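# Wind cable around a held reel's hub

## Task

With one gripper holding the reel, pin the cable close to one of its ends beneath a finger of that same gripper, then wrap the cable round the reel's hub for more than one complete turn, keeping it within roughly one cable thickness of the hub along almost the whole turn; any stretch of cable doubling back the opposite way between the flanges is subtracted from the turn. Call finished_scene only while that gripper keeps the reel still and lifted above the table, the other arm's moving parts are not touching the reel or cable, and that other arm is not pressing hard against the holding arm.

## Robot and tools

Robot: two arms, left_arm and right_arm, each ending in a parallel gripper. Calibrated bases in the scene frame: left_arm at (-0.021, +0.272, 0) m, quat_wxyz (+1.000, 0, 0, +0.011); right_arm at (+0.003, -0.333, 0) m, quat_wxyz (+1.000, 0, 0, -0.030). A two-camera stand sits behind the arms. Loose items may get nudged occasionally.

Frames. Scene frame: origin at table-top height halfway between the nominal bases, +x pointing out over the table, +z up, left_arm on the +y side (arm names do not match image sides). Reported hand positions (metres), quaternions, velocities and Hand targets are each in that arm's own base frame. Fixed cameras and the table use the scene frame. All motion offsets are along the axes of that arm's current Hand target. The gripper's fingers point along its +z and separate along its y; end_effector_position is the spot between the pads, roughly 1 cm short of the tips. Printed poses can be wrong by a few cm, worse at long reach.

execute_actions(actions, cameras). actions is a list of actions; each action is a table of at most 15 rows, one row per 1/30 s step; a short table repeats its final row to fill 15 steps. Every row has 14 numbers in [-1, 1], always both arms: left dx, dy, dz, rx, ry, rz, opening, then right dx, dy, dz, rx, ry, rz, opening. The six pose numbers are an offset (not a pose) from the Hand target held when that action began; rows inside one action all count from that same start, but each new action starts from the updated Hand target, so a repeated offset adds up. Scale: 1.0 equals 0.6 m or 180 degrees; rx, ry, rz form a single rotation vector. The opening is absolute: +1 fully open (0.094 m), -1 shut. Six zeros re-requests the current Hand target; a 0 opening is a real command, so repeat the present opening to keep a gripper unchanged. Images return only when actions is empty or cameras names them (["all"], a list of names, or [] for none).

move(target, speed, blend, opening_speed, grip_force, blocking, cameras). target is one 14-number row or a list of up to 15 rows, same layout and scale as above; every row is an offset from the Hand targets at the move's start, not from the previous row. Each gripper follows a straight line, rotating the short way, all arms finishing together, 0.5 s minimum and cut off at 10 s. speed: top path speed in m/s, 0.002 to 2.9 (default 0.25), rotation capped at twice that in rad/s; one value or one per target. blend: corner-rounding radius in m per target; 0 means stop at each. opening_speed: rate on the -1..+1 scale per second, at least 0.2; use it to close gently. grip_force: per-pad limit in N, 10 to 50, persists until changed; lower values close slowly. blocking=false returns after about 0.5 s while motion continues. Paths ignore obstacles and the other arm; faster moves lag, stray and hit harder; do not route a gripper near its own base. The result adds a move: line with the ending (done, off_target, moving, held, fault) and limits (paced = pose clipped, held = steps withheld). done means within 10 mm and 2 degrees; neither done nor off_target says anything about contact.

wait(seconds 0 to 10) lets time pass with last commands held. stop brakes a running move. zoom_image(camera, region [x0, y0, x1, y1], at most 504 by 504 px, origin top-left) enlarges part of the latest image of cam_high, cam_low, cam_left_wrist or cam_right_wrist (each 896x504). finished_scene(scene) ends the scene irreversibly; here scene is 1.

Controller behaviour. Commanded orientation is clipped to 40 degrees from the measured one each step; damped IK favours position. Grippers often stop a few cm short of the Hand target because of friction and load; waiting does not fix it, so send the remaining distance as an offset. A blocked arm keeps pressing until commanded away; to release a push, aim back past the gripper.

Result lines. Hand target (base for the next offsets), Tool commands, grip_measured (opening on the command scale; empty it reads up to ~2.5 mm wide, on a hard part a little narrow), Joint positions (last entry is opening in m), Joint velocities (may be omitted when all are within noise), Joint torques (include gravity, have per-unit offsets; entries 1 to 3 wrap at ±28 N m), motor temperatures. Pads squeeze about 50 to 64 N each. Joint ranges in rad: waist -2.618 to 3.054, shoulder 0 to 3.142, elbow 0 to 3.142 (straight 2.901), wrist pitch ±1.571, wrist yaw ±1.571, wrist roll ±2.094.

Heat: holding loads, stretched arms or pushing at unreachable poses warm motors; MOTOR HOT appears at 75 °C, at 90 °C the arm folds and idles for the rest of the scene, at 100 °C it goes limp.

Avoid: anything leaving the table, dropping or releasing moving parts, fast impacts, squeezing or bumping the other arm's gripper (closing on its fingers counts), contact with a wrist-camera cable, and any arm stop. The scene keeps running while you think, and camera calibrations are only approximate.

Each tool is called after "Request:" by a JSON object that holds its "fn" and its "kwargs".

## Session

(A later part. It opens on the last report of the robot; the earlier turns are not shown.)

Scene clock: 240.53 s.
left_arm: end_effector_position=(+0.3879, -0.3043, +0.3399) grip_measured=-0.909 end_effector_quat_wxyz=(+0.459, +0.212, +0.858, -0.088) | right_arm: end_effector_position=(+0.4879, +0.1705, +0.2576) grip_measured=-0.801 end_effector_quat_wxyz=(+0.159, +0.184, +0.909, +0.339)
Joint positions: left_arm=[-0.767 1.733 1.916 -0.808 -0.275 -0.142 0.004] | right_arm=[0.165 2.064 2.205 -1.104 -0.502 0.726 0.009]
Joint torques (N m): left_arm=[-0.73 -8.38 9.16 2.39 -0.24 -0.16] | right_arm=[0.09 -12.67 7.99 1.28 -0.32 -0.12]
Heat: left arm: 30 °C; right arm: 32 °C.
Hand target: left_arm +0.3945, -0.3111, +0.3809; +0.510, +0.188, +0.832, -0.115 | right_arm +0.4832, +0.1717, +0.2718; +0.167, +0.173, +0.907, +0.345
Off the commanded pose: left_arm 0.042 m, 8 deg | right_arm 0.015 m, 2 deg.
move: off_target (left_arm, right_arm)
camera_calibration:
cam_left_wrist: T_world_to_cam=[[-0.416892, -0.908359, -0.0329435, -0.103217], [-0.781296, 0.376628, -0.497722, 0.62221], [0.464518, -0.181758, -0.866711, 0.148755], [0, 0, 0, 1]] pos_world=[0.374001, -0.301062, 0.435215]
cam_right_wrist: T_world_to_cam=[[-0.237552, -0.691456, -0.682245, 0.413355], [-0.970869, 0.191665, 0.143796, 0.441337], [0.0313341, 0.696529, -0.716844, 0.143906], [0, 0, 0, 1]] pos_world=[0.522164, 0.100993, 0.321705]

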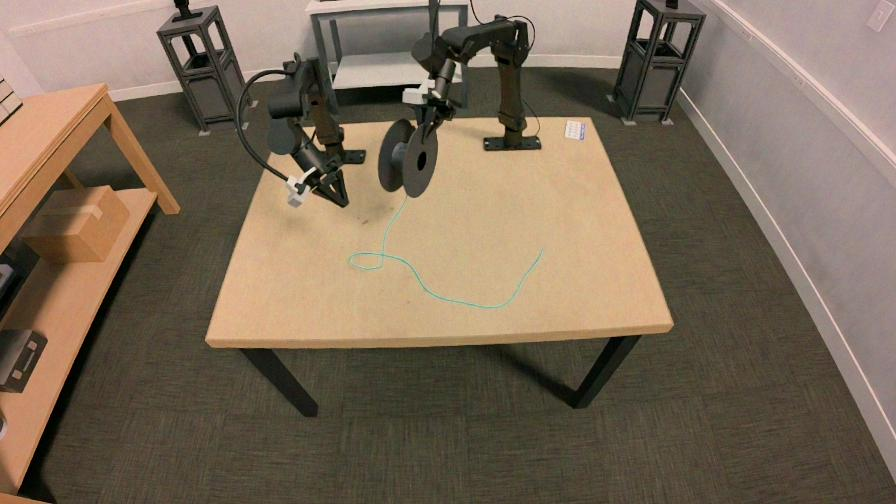

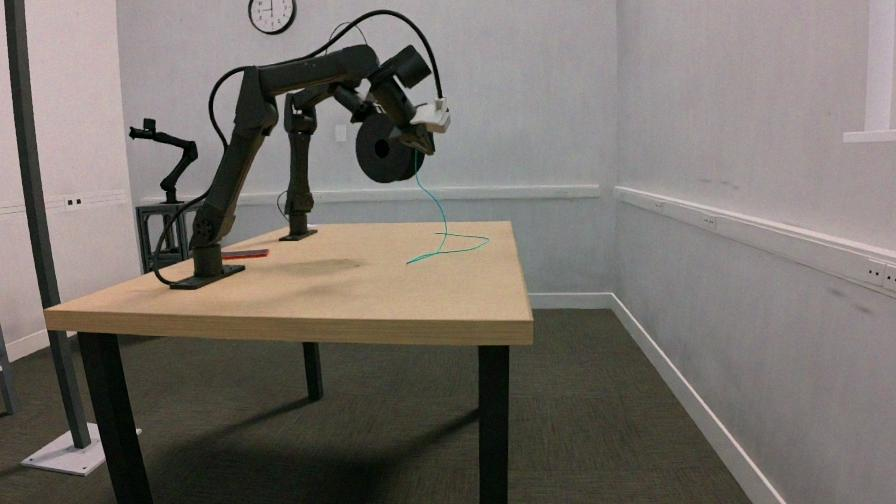

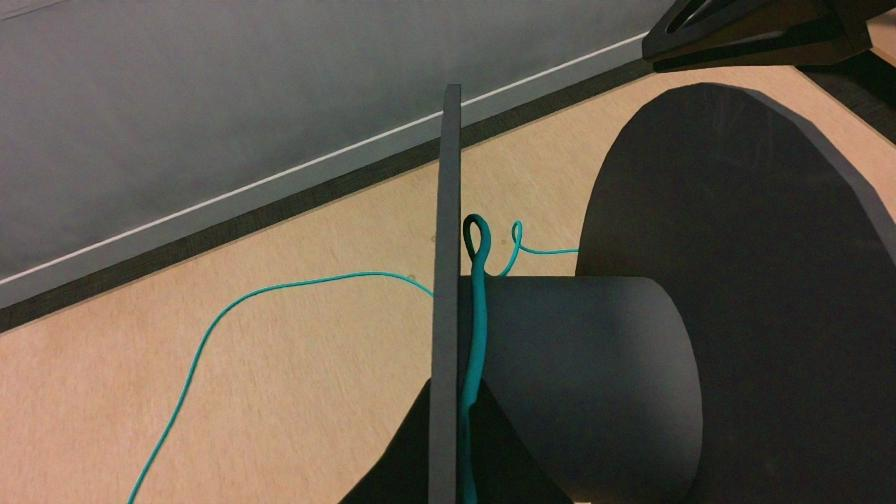

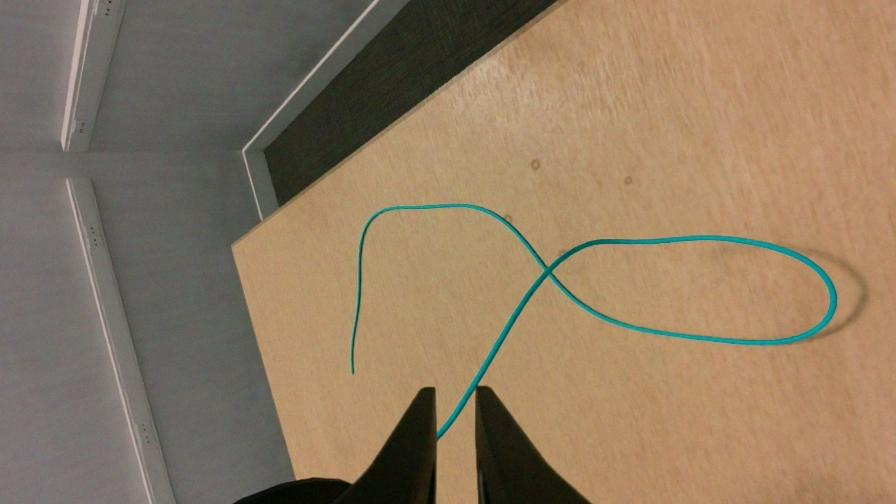

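Request:
{"fn": "move", "kwargs": {"target": [0,0,0,0,0,0,-1,0.143,-0.139,0.034,-0.2364,-0.1576,-0.426,0], "speed": 0.2, "cameras": ["cam_high","cam_low","cam_right_wrist"]}}

Scene clock: 247.90 s.
left_arm: end_effector_position=(+0.3879, -0.3043, +0.3399) grip_measured=-0.909 end_effector_quat_wxyz=(+0.459, +0.211, +0.858, -0.088) | right_arm: end_effector_position=(+0.4001, +0.1631, +0.1949) grip_measured=-0.001 end_effector_quat_wxyz=(+0.588, -0.408, +0.575, +0.397)
Joint positions: left_arm=[-0.767 1.733 1.916 -0.808 -0.275 -0.142 0.004] | right_arm=[-0.02 1.84 0.803 1.055 -1.232 -0.007 0.047]
Joint torques (N m): left_arm=[-0.9 -8.31 9.21 2.34 -0.21 -0.15] | right_arm=[-0.32 -6.84 4.27 1.77 -0.01 0.05]
Heat: left arm: 32 °C; right arm: 31 °C.
Hand target: left_arm +0.3945, -0.3111, +0.3809; +0.510, +0.188, +0.832, -0.115 | right_arm +0.3992, +0.1615, +0.1846; +0.581, -0.403, +0.581, +0.403
Off the commanded pose: left_arm 0.042 m, 8 deg | right_arm 0.010 m, 1 deg.
move: off_target (left_arm)
camera_calibration:
cam_right_wrist: T_world_to_cam=[[0.938837, -0.344269, 0.00795888, -0.317308], [-0.128599, -0.371948, -0.919302, 0.328658], [0.319448, 0.862052, -0.393471, -0.0982881], [0, 0, 0, 1]] pos_world=[0.371563, 0.0977338, 0.265988]
Images, in order (width x height): cam_high 896x504, cam_low 896x504, cam_right_wrist 896x504.

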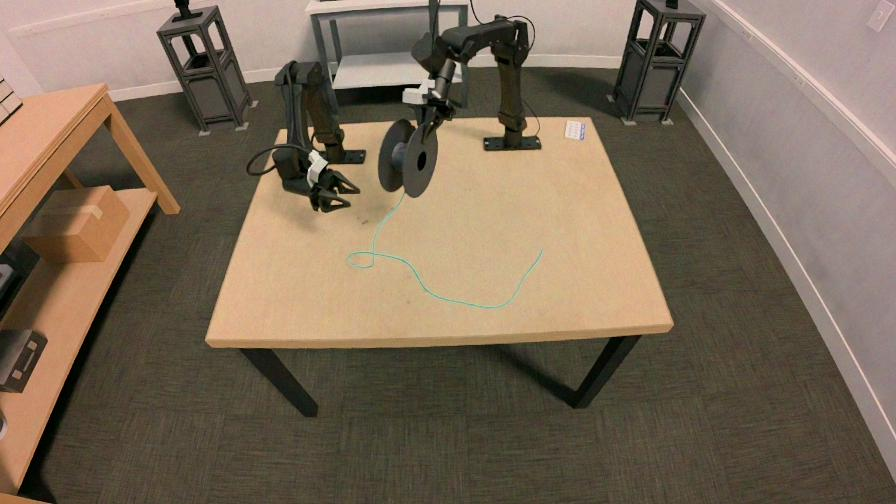

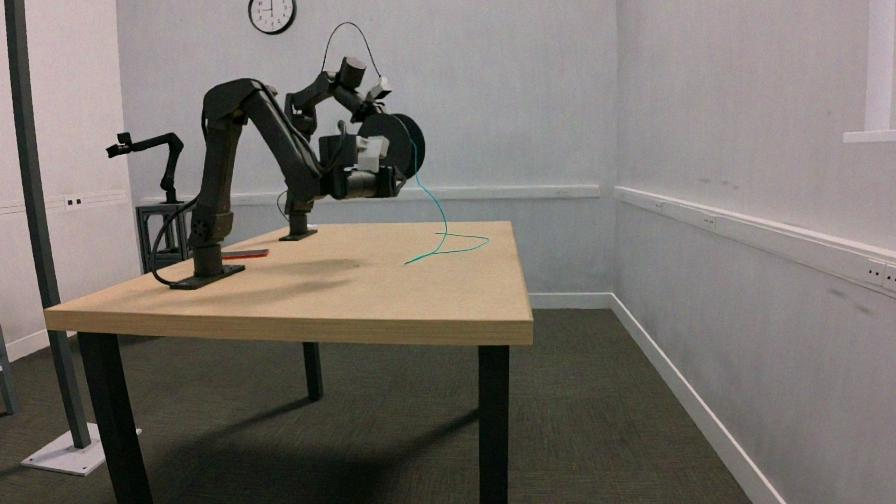

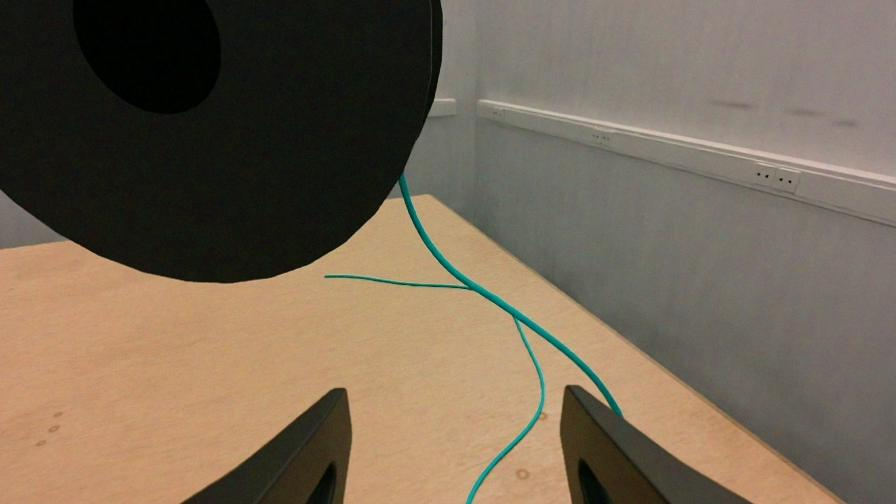

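Request:
{"fn": "move", "kwargs": {"target": [0,0,0,0,0,0,-1,0.008,0.012,0.15,0,0,0,0], "speed": 0.12, "cameras": ["cam_high","cam_low","cam_right_wrist","cam_left_wrist"]}}

Scene clock: 250.90 s.
left_arm: end_effector_position=(+0.3879, -0.3043, +0.3399) grip_measured=-0.909 end_effector_quat_wxyz=(+0.459, +0.211, +0.858, -0.088) | right_arm: end_effector_position=(+0.4167, +0.2481, +0.1854) grip_measured=-0.001 end_effector_quat_wxyz=(+0.585, -0.410, +0.573, +0.403)
Joint positions: left_arm=[-0.767 1.733 1.916 -0.808 -0.275 -0.142 0.004] | right_arm=[0.214 1.951 0.911 1.057 -1.01 -0.004 0.047]
Joint torques (N m): left_arm=[-0.59 -8.49 9.1 2.39 -0.21 -0.18] | right_arm=[-0.01 -7.76 6.98 1.7 0.15 0.05]
Heat: left arm: 32 °C; right arm: 31 °C.
Hand target: left_arm +0.3945, -0.3111, +0.3809; +0.510, +0.188, +0.832, -0.115 | right_arm +0.4241, +0.2483, +0.1797; +0.581, -0.403, +0.581, +0.403
Off the commanded pose: left_arm 0.042 m, 8 deg | right_arm 0.009 m, 1 deg.
move: off_target (left_arm)
camera_calibration:
cam_left_wrist: T_world_to_cam=[[-0.416711, -0.908452, -0.0326708, -0.103431], [-0.781444, 0.376351, -0.497699, 0.622172], [0.464431, -0.181866, -0.866734, 0.148765], [0, 0, 0, 1]] pos_world=[0.374001, -0.301062, 0.435215]
cam_right_wrist: T_world_to_cam=[[0.943158, -0.33234, 0.00195596, -0.307159], [-0.128249, -0.36938, -0.920386, 0.353074], [0.306604, 0.867818, -0.391006, -0.177183], [0, 0, 0, 1]] pos_world=[0.389306, 0.1821, 0.256285]

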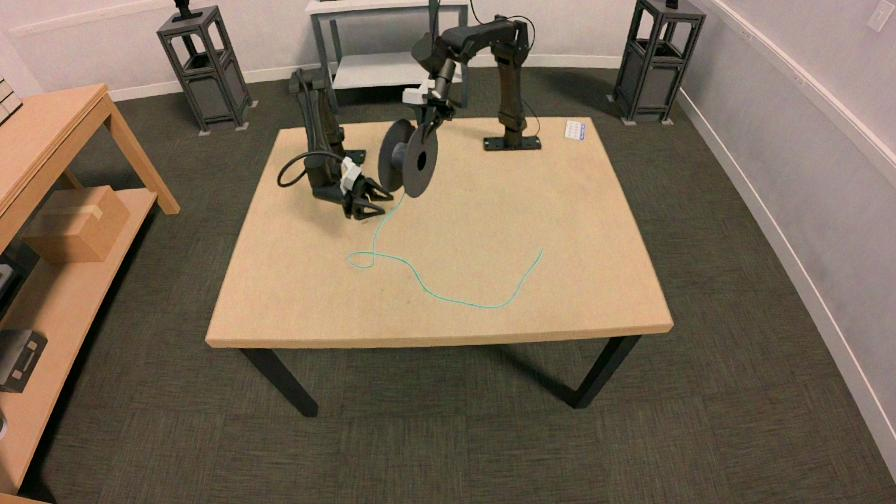

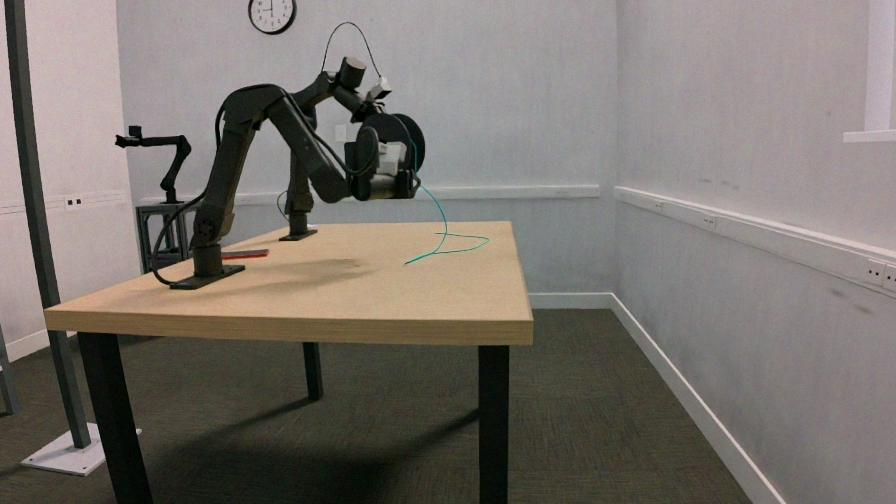

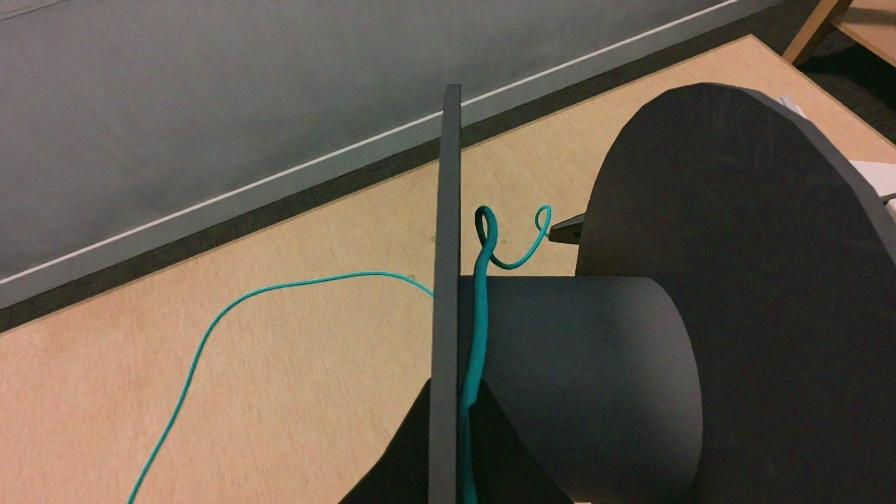

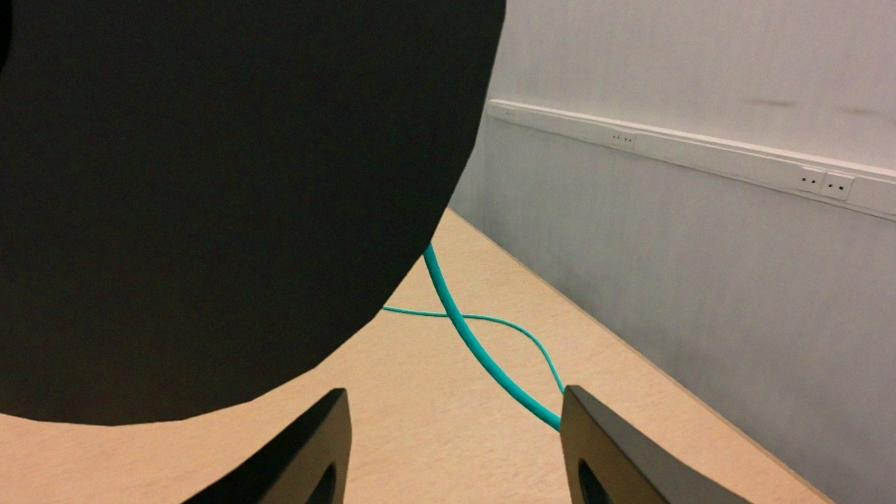

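Request:
{"fn": "move", "kwargs": {"target": [0,0,0,0,0,0,-1,0.0,-0.01,0.055,0,0,0,0], "speed": 0.08, "cameras": ["cam_right_wrist","cam_left_wrist"]}}

Scene clock: 252.47 s.
left_arm: end_effector_position=(+0.3885, -0.3030, +0.3400) grip_measured=-0.909 end_effector_quat_wxyz=(+0.460, +0.210, +0.859, -0.085) | right_arm: end_effector_position=(+0.4359, +0.2737, +0.1852) grip_measured=-0.001 end_effector_quat_wxyz=(+0.586, -0.407, +0.574, +0.401)
Joint positions: left_arm=[-0.767 1.733 1.916 -0.808 -0.283 -0.142 0.004] | right_arm=[0.27 2.02 1.019 1.017 -0.947 -0.004 0.047]
Joint torques (N m): left_arm=[-0.69 -8.46 9.07 2.42 -0.14 -0.17] | right_arm=[0.47 -8.68 7.3 1.72 0.12 0.06]
Heat: left arm: 32 °C; right arm: 31 °C.
Hand target: left_arm +0.3945, -0.3111, +0.3809; +0.510, +0.188, +0.832, -0.115 | right_arm +0.4414, +0.2770, +0.1797; +0.581, -0.403, +0.581, +0.403
Off the commanded pose: left_arm 0.042 m, 8 deg | right_arm 0.008 m, 1 deg.
move: off_target (left_arm)
camera_calibration:
cam_left_wrist: T_world_to_cam=[[-0.410695, -0.911005, -0.0373942, -0.103542], [-0.782525, 0.37323, -0.498351, 0.621856], [0.467957, -0.175409, -0.866168, 0.149145], [0, 0, 0, 1]] pos_world=[0.3743, -0.300262, 0.435215]
cam_right_wrist: T_world_to_cam=[[0.940603, -0.339507, 0.00111604, -0.313445], [-0.131582, -0.367575, -0.920638, 0.365869], [0.312973, 0.865808, -0.390415, -0.207726], [0, 0, 0, 1]] pos_world=[0.407982, 0.207918, 0.256084]
Images, in order (width x height): cam_left_wrist 896x504, cam_right_wrist 896x504.

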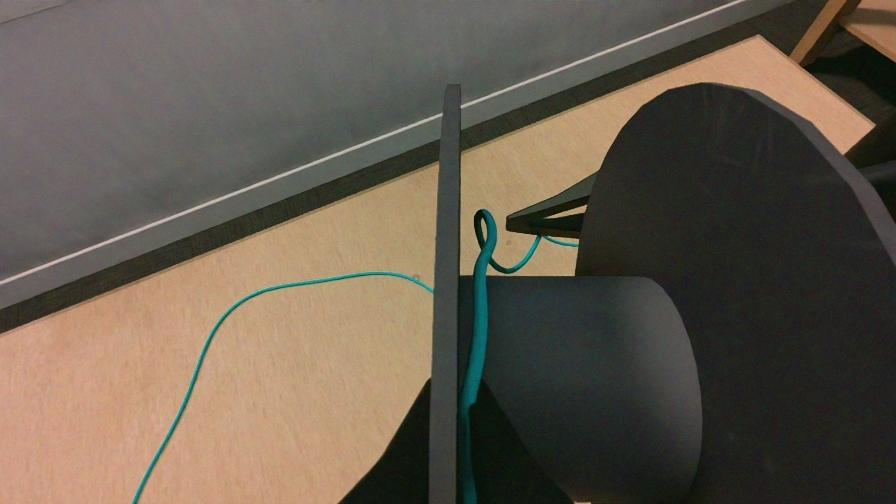

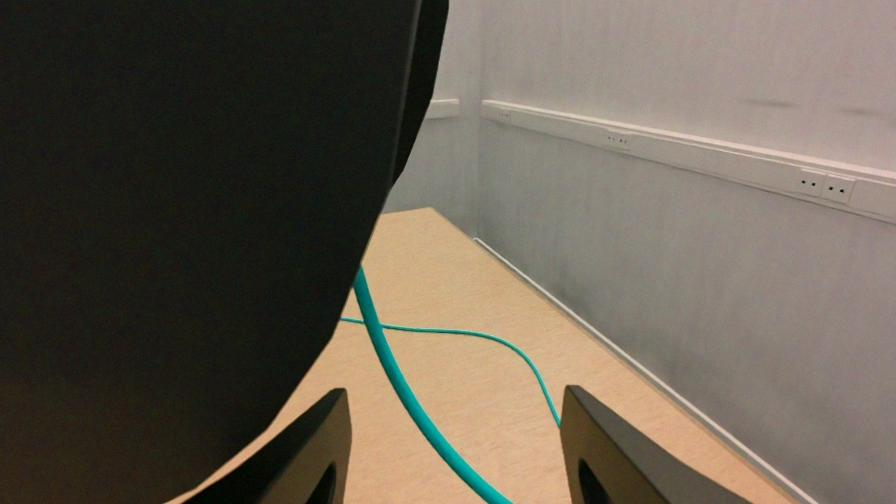

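Request:
{"fn": "move", "kwargs": {"target": [[0,0,0,0,0,0,-1,0.0,0,0.008,0,0,0,0],[0,0,0,0,0,0,-1,0.0,0,0.008,0,0,0,-1]], "speed": 0.06, "opening_speed": 0.7, "cameras": ["cam_right_wrist","cam_left_wrist"]}}

Scene clock: 255.33 s.
left_arm: end_effector_position=(+0.3887, -0.3027, +0.3401) grip_measured=-0.909 end_effector_quat_wxyz=(+0.460, +0.209, +0.859, -0.084) | right_arm: end_effector_position=(+0.4380, +0.2785, +0.1854) grip_measured=-0.958 end_effector_quat_wxyz=(+0.586, -0.406, +0.575, +0.401)
Joint positions: left_arm=[-0.767 1.733 1.916 -0.808 -0.285 -0.142 0.004] | right_arm=[0.281 2.028 1.034 1.008 -0.934 -0.004 0.002]
Joint torques (N m): left_arm=[-0.75 -8.49 9.13 2.4 -0.14 -0.14] | right_arm=[0.42 -8.7 7.24 1.78 0.11 0.07]
Heat: left arm: 33 °C; right arm: 30 °C.
Hand target: left_arm +0.3946, -0.3111, +0.3809; +0.510, +0.188, +0.832, -0.115 | right_arm +0.4430, +0.2815, +0.1797; +0.581, -0.403, +0.581, +0.403
Off the commanded pose: left_arm 0.042 m, 8 deg | right_arm 0.008 m, 1 deg.
move: off_target (left_arm)
camera_calibration:
cam_left_wrist: T_world_to_cam=[[-0.40927, -0.911605, -0.0384014, -0.103591], [-0.782734, 0.372417, -0.498631, 0.621866], [0.468856, -0.174017, -0.865963, 0.149211], [0, 0, 0, 1]] pos_world=[0.3744, -0.300062, 0.435315]
cam_right_wrist: T_world_to_cam=[[0.939933, -0.341358, -0.000218149, -0.312868], [-0.133692, -0.367534, -0.920351, 0.368987], [0.314089, 0.865098, -0.391094, -0.212586], [0, 0, 0, 1]] pos_world=[0.410177, 0.212723, 0.256388]
Images, in order (width x height): cam_left_wrist 896x504, cam_right_wrist 896x504.

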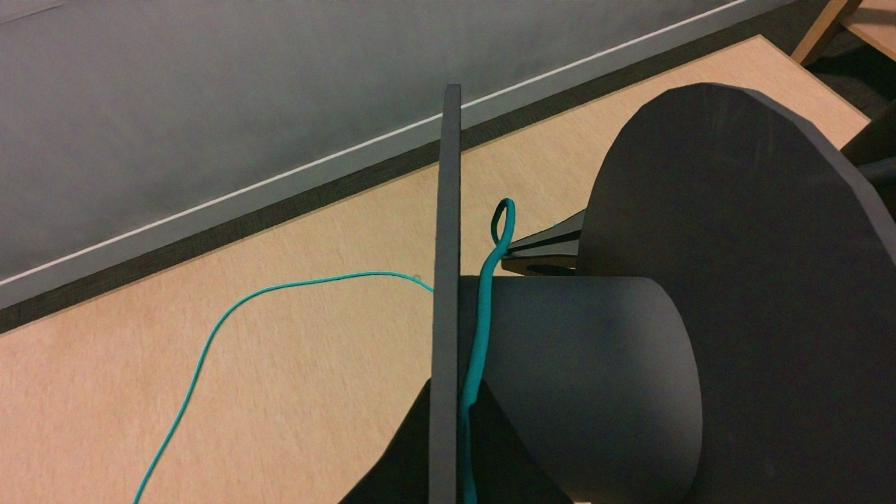

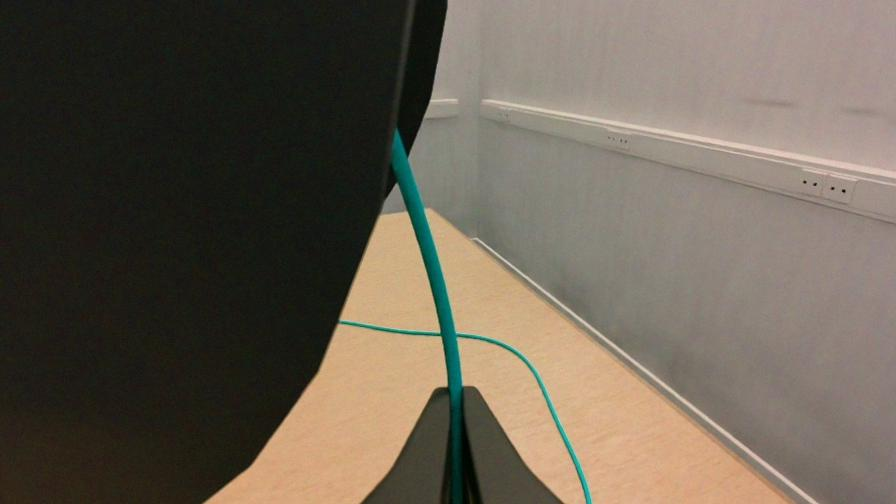

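Request:
{"fn": "move", "kwargs": {"target": [[0,0,0,0,0,0,-1,0,0,0.015,0,0,0,-0.86],[0,0,0,0,0,0,-1,0.14,-0.02,0.02,0,0,0,-0.86]], "speed": 0.08, "cameras": ["cam_high","cam_low","cam_right_wrist","cam_left_wrist"]}}

Scene clock: 258.73 s.
left_arm: end_effector_position=(+0.3885, -0.3025, +0.3398) grip_measured=-0.909 end_effector_quat_wxyz=(+0.460, +0.209, +0.859, -0.084) | right_arm: end_effector_position=(+0.4539, +0.2898, +0.1006) grip_measured=-0.861 end_effector_quat_wxyz=(+0.578, -0.405, +0.582, +0.404)
Joint positions: left_arm=[-0.767 1.733 1.916 -0.81 -0.285 -0.142 0.004] | right_arm=[0.296 2.319 1.095 1.217 -0.921 -0.004 0.007]
Joint torques (N m): left_arm=[-0.64 -8.43 9.22 2.38 -0.16 -0.15] | right_arm=[-0.35 -9.89 6.09 2.11 0.01 0.06]
Heat: left arm: 33 °C; right arm: 30 °C.
Hand target: left_arm +0.3945, -0.3111, +0.3809; +0.510, +0.188, +0.832, -0.115 | right_arm +0.4584, +0.2885, +0.0958; +0.581, -0.403, +0.581, +0.403
Off the commanded pose: left_arm 0.042 m, 8 deg | right_arm 0.007 m, 0 deg.
move: off_target (left_arm)
camera_calibration:
cam_left_wrist: T_world_to_cam=[[-0.409271, -0.911583, -0.0388997, -0.103287], [-0.78328, 0.372893, -0.497417, 0.621497], [0.467942, -0.173109, -0.866639, 0.149879], [0, 0, 0, 1]] pos_world=[0.374399, -0.299961, 0.435016]
cam_right_wrist: T_world_to_cam=[[0.940515, -0.339285, -0.0178179, -0.323038], [-0.151982, -0.373238, -0.915202, 0.3066], [0.303864, 0.863469, -0.402601, -0.254309], [0, 0, 0, 1]] pos_world=[0.427695, 0.224421, 0.172459]

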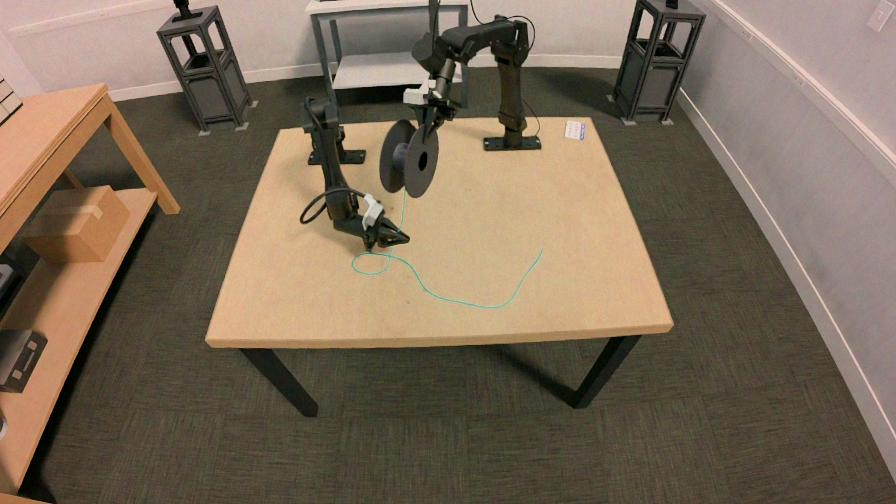

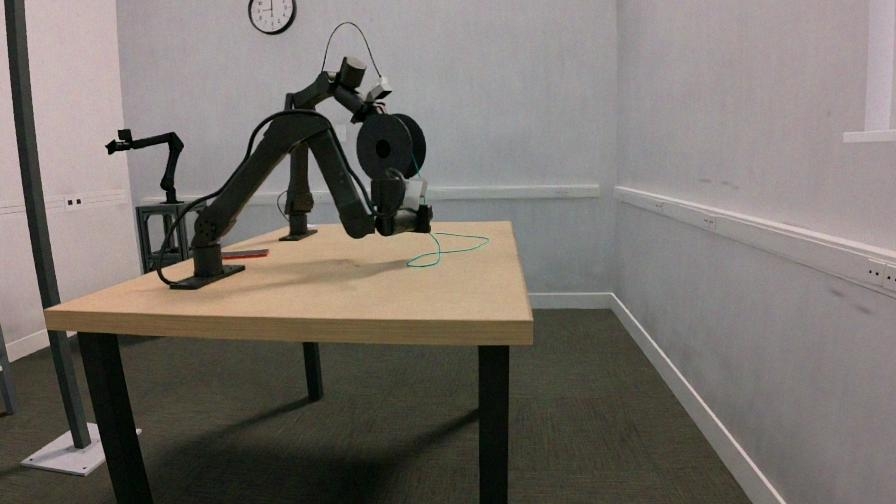

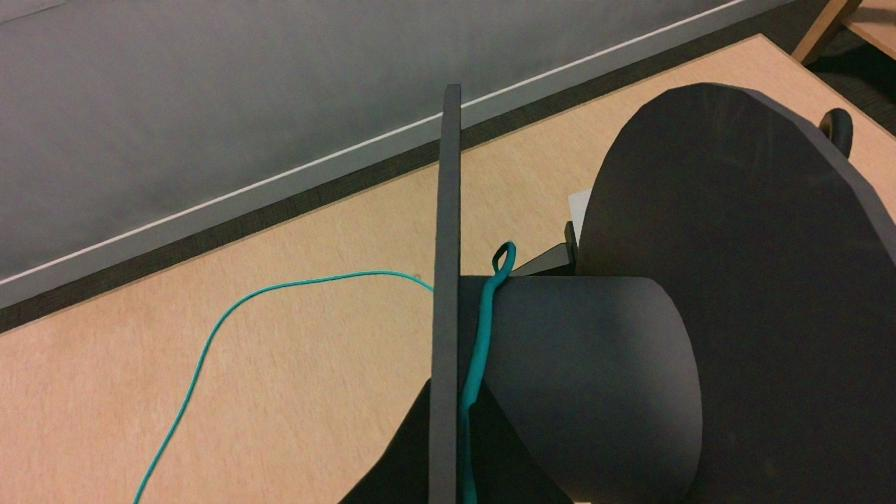

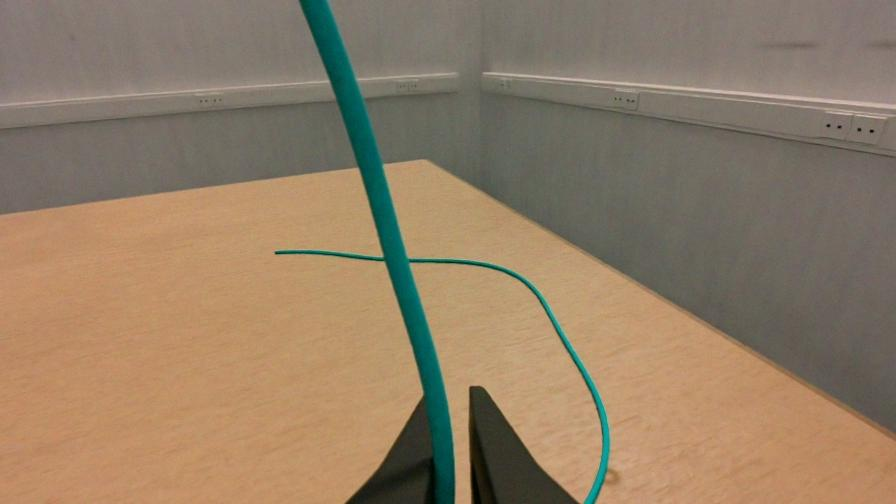

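Request:
{"fn": "move", "kwargs": {"target": [0,0,0,0,0,0,-1,0,0,0,0,0,0,-1], "speed": 0.08, "opening_speed": 0.5, "cameras": ["cam_right_wrist"]}}

Request:
{"fn": "zoom_image", "kwargs": {"camera": "cam_right_wrist", "region": [340, 300, 560, 504]}}

Scene clock: 260.13 s.
left_arm: end_effector_position=(+0.3885, -0.3025, +0.3398) grip_measured=-0.909 end_effector_quat_wxyz=(+0.460, +0.209, +0.859, -0.084) | right_arm: end_effector_position=(+0.4539, +0.2898, +0.1008) grip_measured=-0.986 end_effector_quat_wxyz=(+0.579, -0.405, +0.581, +0.404)
Joint positions: left_arm=[-0.767 1.733 1.916 -0.81 -0.285 -0.142 0.004] | right_arm=[0.296 2.319 1.095 1.218 -0.921 -0.004 0.001]
Joint torques (N m): left_arm=[-0.65 -8.42 8.98 2.41 -0.13 -0.15] | right_arm=[-0.34 -9.91 6.09 2.1 0.03 0.05]
Heat: left arm: 33 °C; right arm: 30 °C.
Hand target: left_arm +0.3945, -0.3111, +0.3809; +0.510, +0.188, +0.832, -0.115 | right_arm +0.4584, +0.2885, +0.0958; +0.581, -0.403, +0.581, +0.403
Off the commanded pose: left_arm 0.042 m, 8 deg | right_arm 0.007 m, 0 deg.
move: off_target (left_arm)
camera_calibration:
cam_right_wrist: T_world_to_cam=[[0.940519, -0.339302, -0.0172631, -0.323034], [-0.151374, -0.373025, -0.91539, 0.30649], [0.304154, 0.863555, -0.402199, -0.254412], [0, 0, 0, 1]] pos_world=[0.427594, 0.224421, 0.172657]
Images, in order (width x height): cam_right_wrist 896x504.

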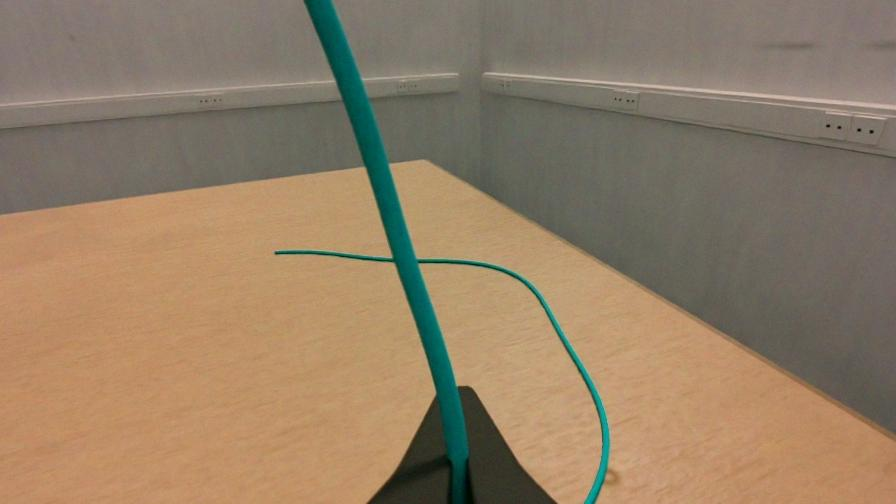

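Scaled by 2.291 from the camera's 896x504 image, which has a finer 1280x720 frame.

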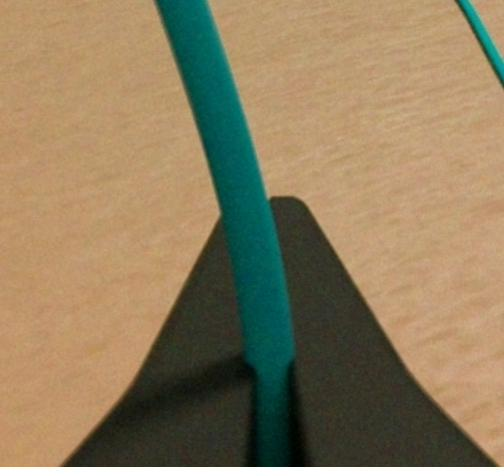

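Request:
{"fn": "move", "kwargs": {"target": [[0,0,0,0,0,0,-1,0,0.11,0,0,0,0,-1],[0,0,0,0,0,0,-1,-0.017,0.26,0,0,0,0,-1],[0,0,0,0,0,0,-1,-0.067,0.36,0,0,0,0,-1],[0,0,0,0,0,0,-1,-0.2,0.41,0,0,0,0,-1]], "speed": 0.09, "blend": [0.02,0.02,0.02,0], "cameras": ["all"]}}

Request:
{"fn": "zoom_image", "kwargs": {"camera": "cam_low", "region": [310, 80, 490, 260]}}

Scene clock: 266.23 s.
left_arm: end_effector_position=(+0.3845, -0.3011, +0.3341) grip_measured=-0.909 end_effector_quat_wxyz=(+0.448, +0.215, +0.864, -0.080) | right_arm: end_effector_position=(+0.2305, +0.3716, +0.2046) grip_measured=-0.986 end_effector_quat_wxyz=(+0.576, -0.402, +0.589, +0.399)
Joint positions: left_arm=[-0.769 1.733 1.916 -0.838 -0.28 -0.143 0.004] | right_arm=[0.883 1.527 0.531 0.978 -0.322 0.001 0.001]
Joint torques (N m): left_arm=[-0.46 -8.66 8.84 2.63 -0.18 -0.17] | right_arm=[0.73 -7.58 7.27 2.04 0.05 0.01]
Motor temperatures (°C): left_arm=[20 33 25 34 20 19 21] | right_arm=[22 30 28 27 22 18 22]
Heat: left arm: 34 °C; right arm: 30 °C.
Hand target: left_arm +0.3944, -0.3112, +0.3809; +0.510, +0.188, +0.832, -0.115 | right_arm +0.2282, +0.3748, +0.2157; +0.581, -0.403, +0.581, +0.403
Off the commanded pose: left_arm 0.049 m, 9 deg | right_arm 0.012 m, 1 deg.
move: off_target (left_arm, right_arm)
camera_calibration:
cam_left_wrist: T_world_to_cam=[[-0.415422, -0.908495, -0.0454072, -0.0983942], [-0.79215, 0.385857, -0.472877, 0.614122], [0.447126, -0.160474, -0.879958, 0.163295], [0, 0, 0, 1]] pos_world=[0.372588, -0.300149, 0.429629]
cam_right_wrist: T_world_to_cam=[[0.935716, -0.352041, -0.0224391, -0.0765115], [-0.165285, -0.38135, -0.909535, 0.403261], [0.311636, 0.854775, -0.415022, -0.211182], [0, 0, 0, 1]] pos_world=[0.204058, 0.307361, 0.277418]

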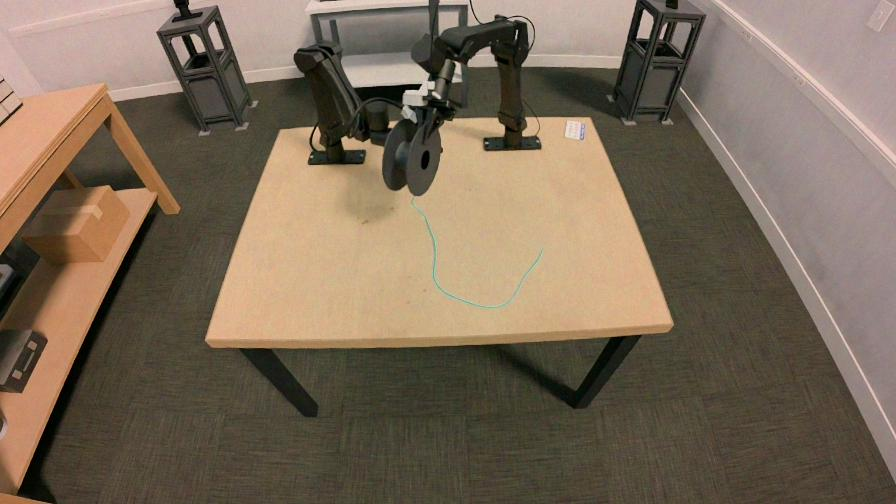

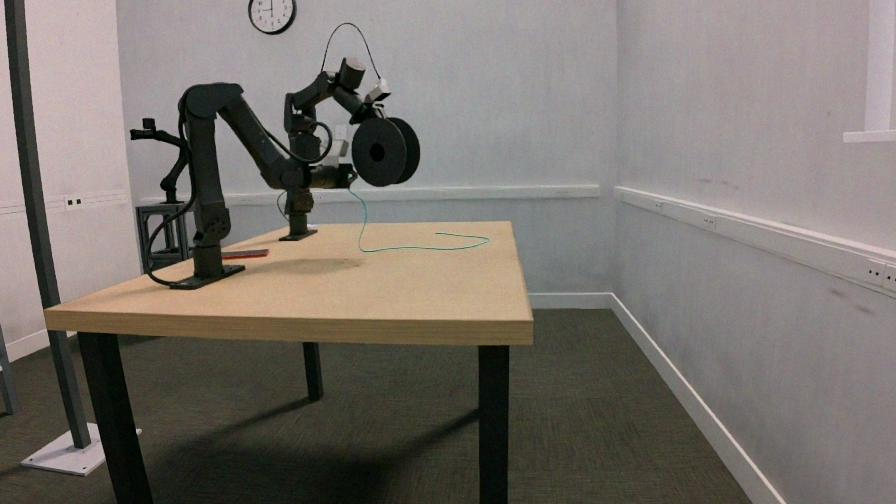

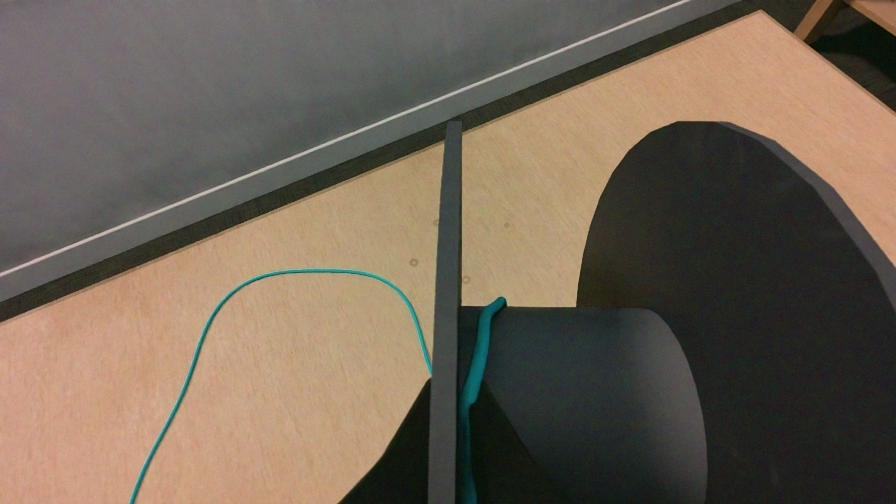

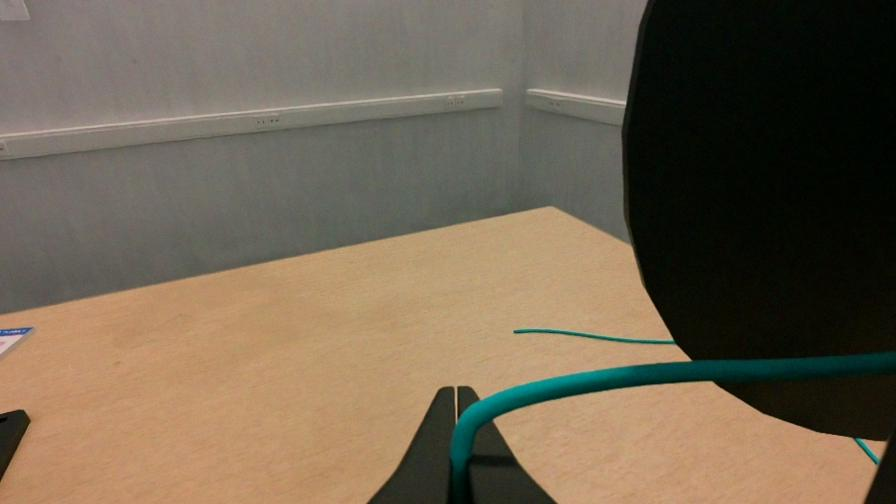

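Scaled by 2.800 from the camera's 896x504 image, which has a finer 1280x720 frame.

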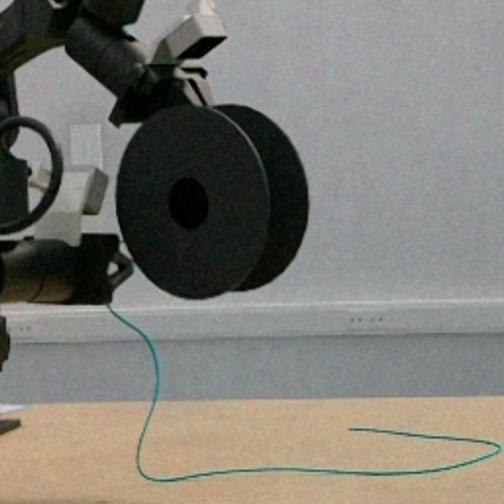

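Request:
{"fn": "move", "kwargs": {"target": [[0,0,0,0,0,0,-1,0,0,0.0,0,0,0,-0.87],[0,0,0,0,0,0,-1,0.17,0.117,0.02,0,0,0,-0.87]], "speed": 0.06, "cameras": ["all"]}}

Request:
{"fn": "zoom_image", "kwargs": {"camera": "cam_low", "region": [310, 80, 490, 260]}}

Scene clock: 272.10 s.
left_arm: end_effector_position=(+0.3862, -0.3031, +0.3374) grip_measured=-0.910 end_effector_quat_wxyz=(+0.454, +0.213, +0.861, -0.084) | right_arm: end_effector_position=(+0.1666, +0.4101, +0.0894) grip_measured=-0.871 end_effector_quat_wxyz=(+0.542, -0.426, +0.616, +0.381)
Joint positions: left_arm=[-0.769 1.733 1.916 -0.821 -0.279 -0.143 0.004] | right_arm=[1.158 1.97 0.446 1.403 -0.06 0.001 0.006]
Joint torques (N m): left_arm=[-0.54 -8.55 8.99 2.5 -0.24 -0.14] | right_arm=[0.43 -6.24 2.76 3.93 0.12 0.03]
Heat: left arm: 34 °C; right arm: 29 °C.
Hand target: left_arm +0.3945, -0.3112, +0.3809; +0.510, +0.188, +0.832, -0.115 | right_arm +0.1666, +0.4107, +0.1137; +0.581, -0.403, +0.581, +0.403
Off the commanded pose: left_arm 0.045 m, 8 deg | right_arm 0.024 m, 7 deg.
move: off_target (left_arm, right_arm)
camera_calibration:
cam_left_wrist: T_world_to_cam=[[-0.415311, -0.908868, -0.0384156, -0.101865], [-0.786442, 0.379952, -0.486976, 0.618453], [0.457193, -0.172035, -0.87257, 0.155245], [0, 0, 0, 1]] pos_world=[0.373095, -0.300857, 0.432721]
cam_right_wrist: T_world_to_cam=[[0.939824, -0.340785, -0.024442, -0.0109112], [-0.192696, -0.469626, -0.86158, 0.339041], [0.282134, 0.814443, -0.507034, -0.242251], [0, 0, 0, 1]] pos_world=[0.143934, 0.352804, 0.169014]

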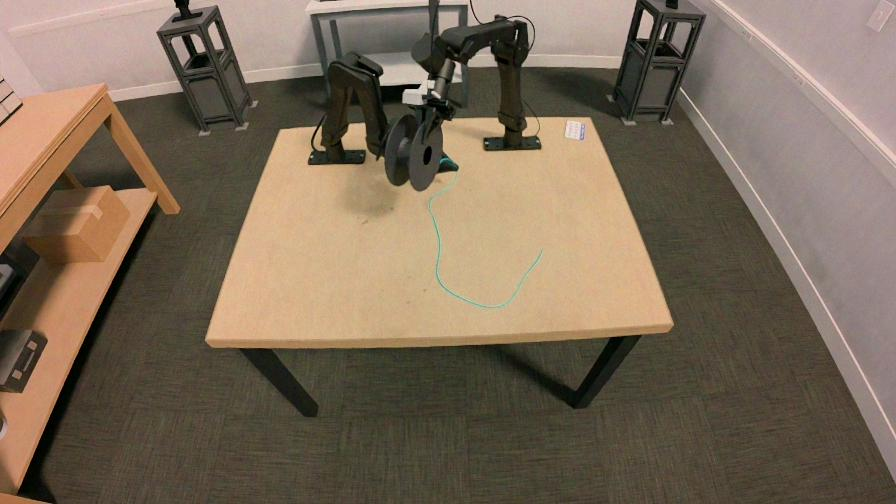

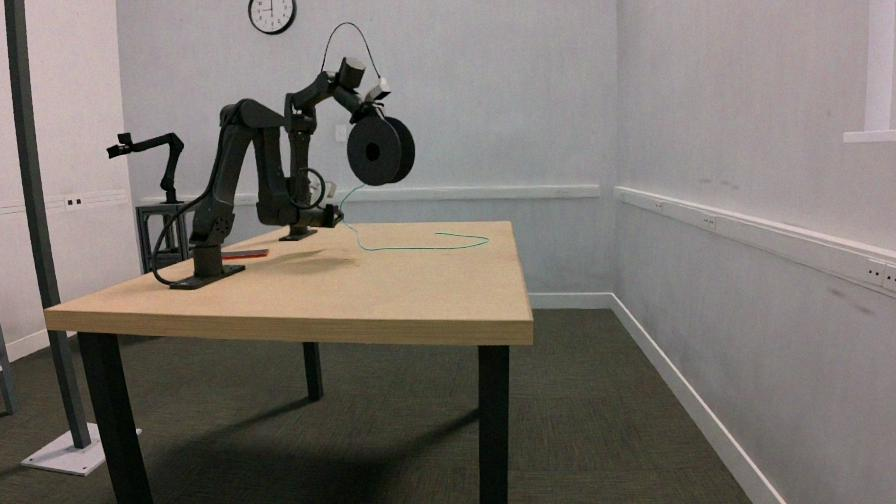

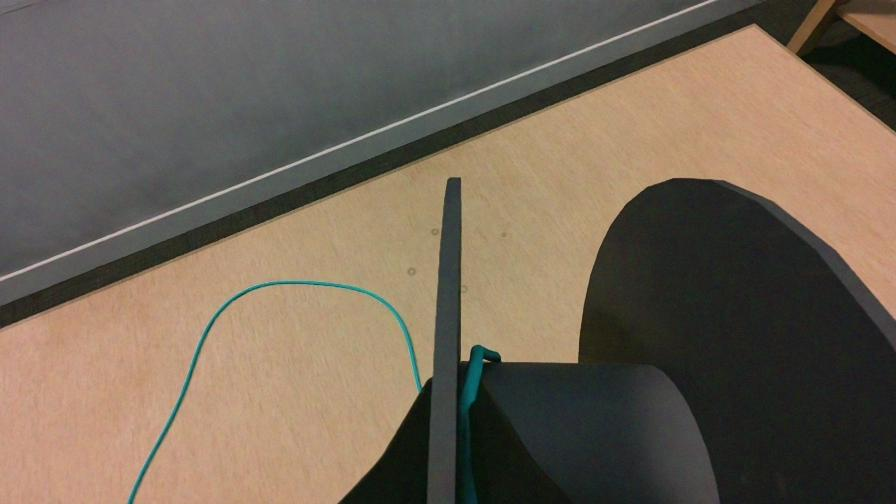

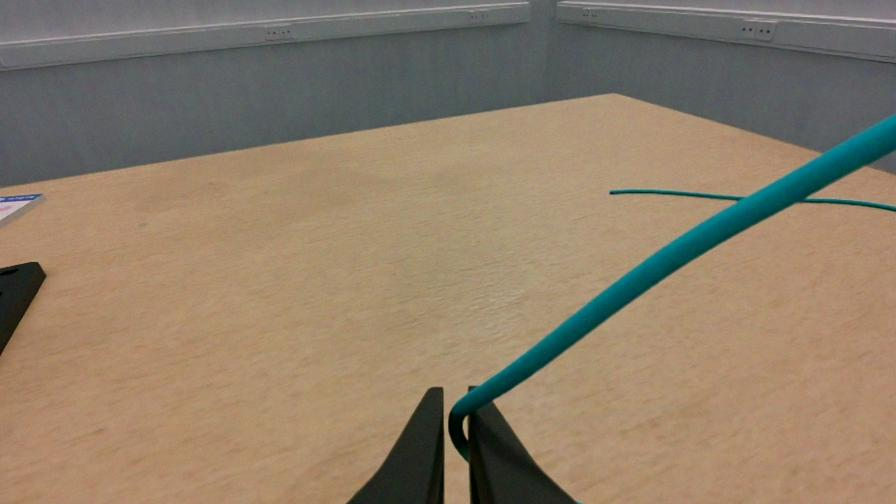

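Scaled by 2.800 from the camera's 896x504 image, which has a finer 1280x720 frame.

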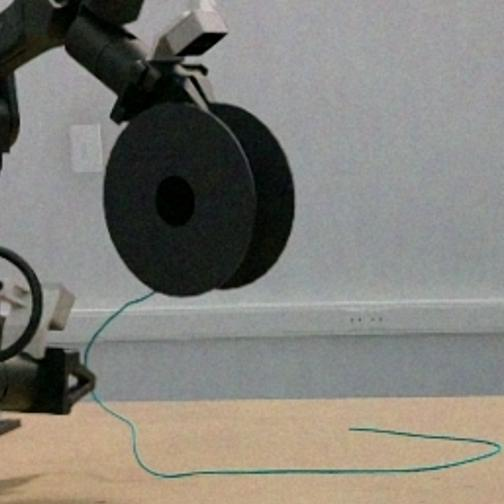

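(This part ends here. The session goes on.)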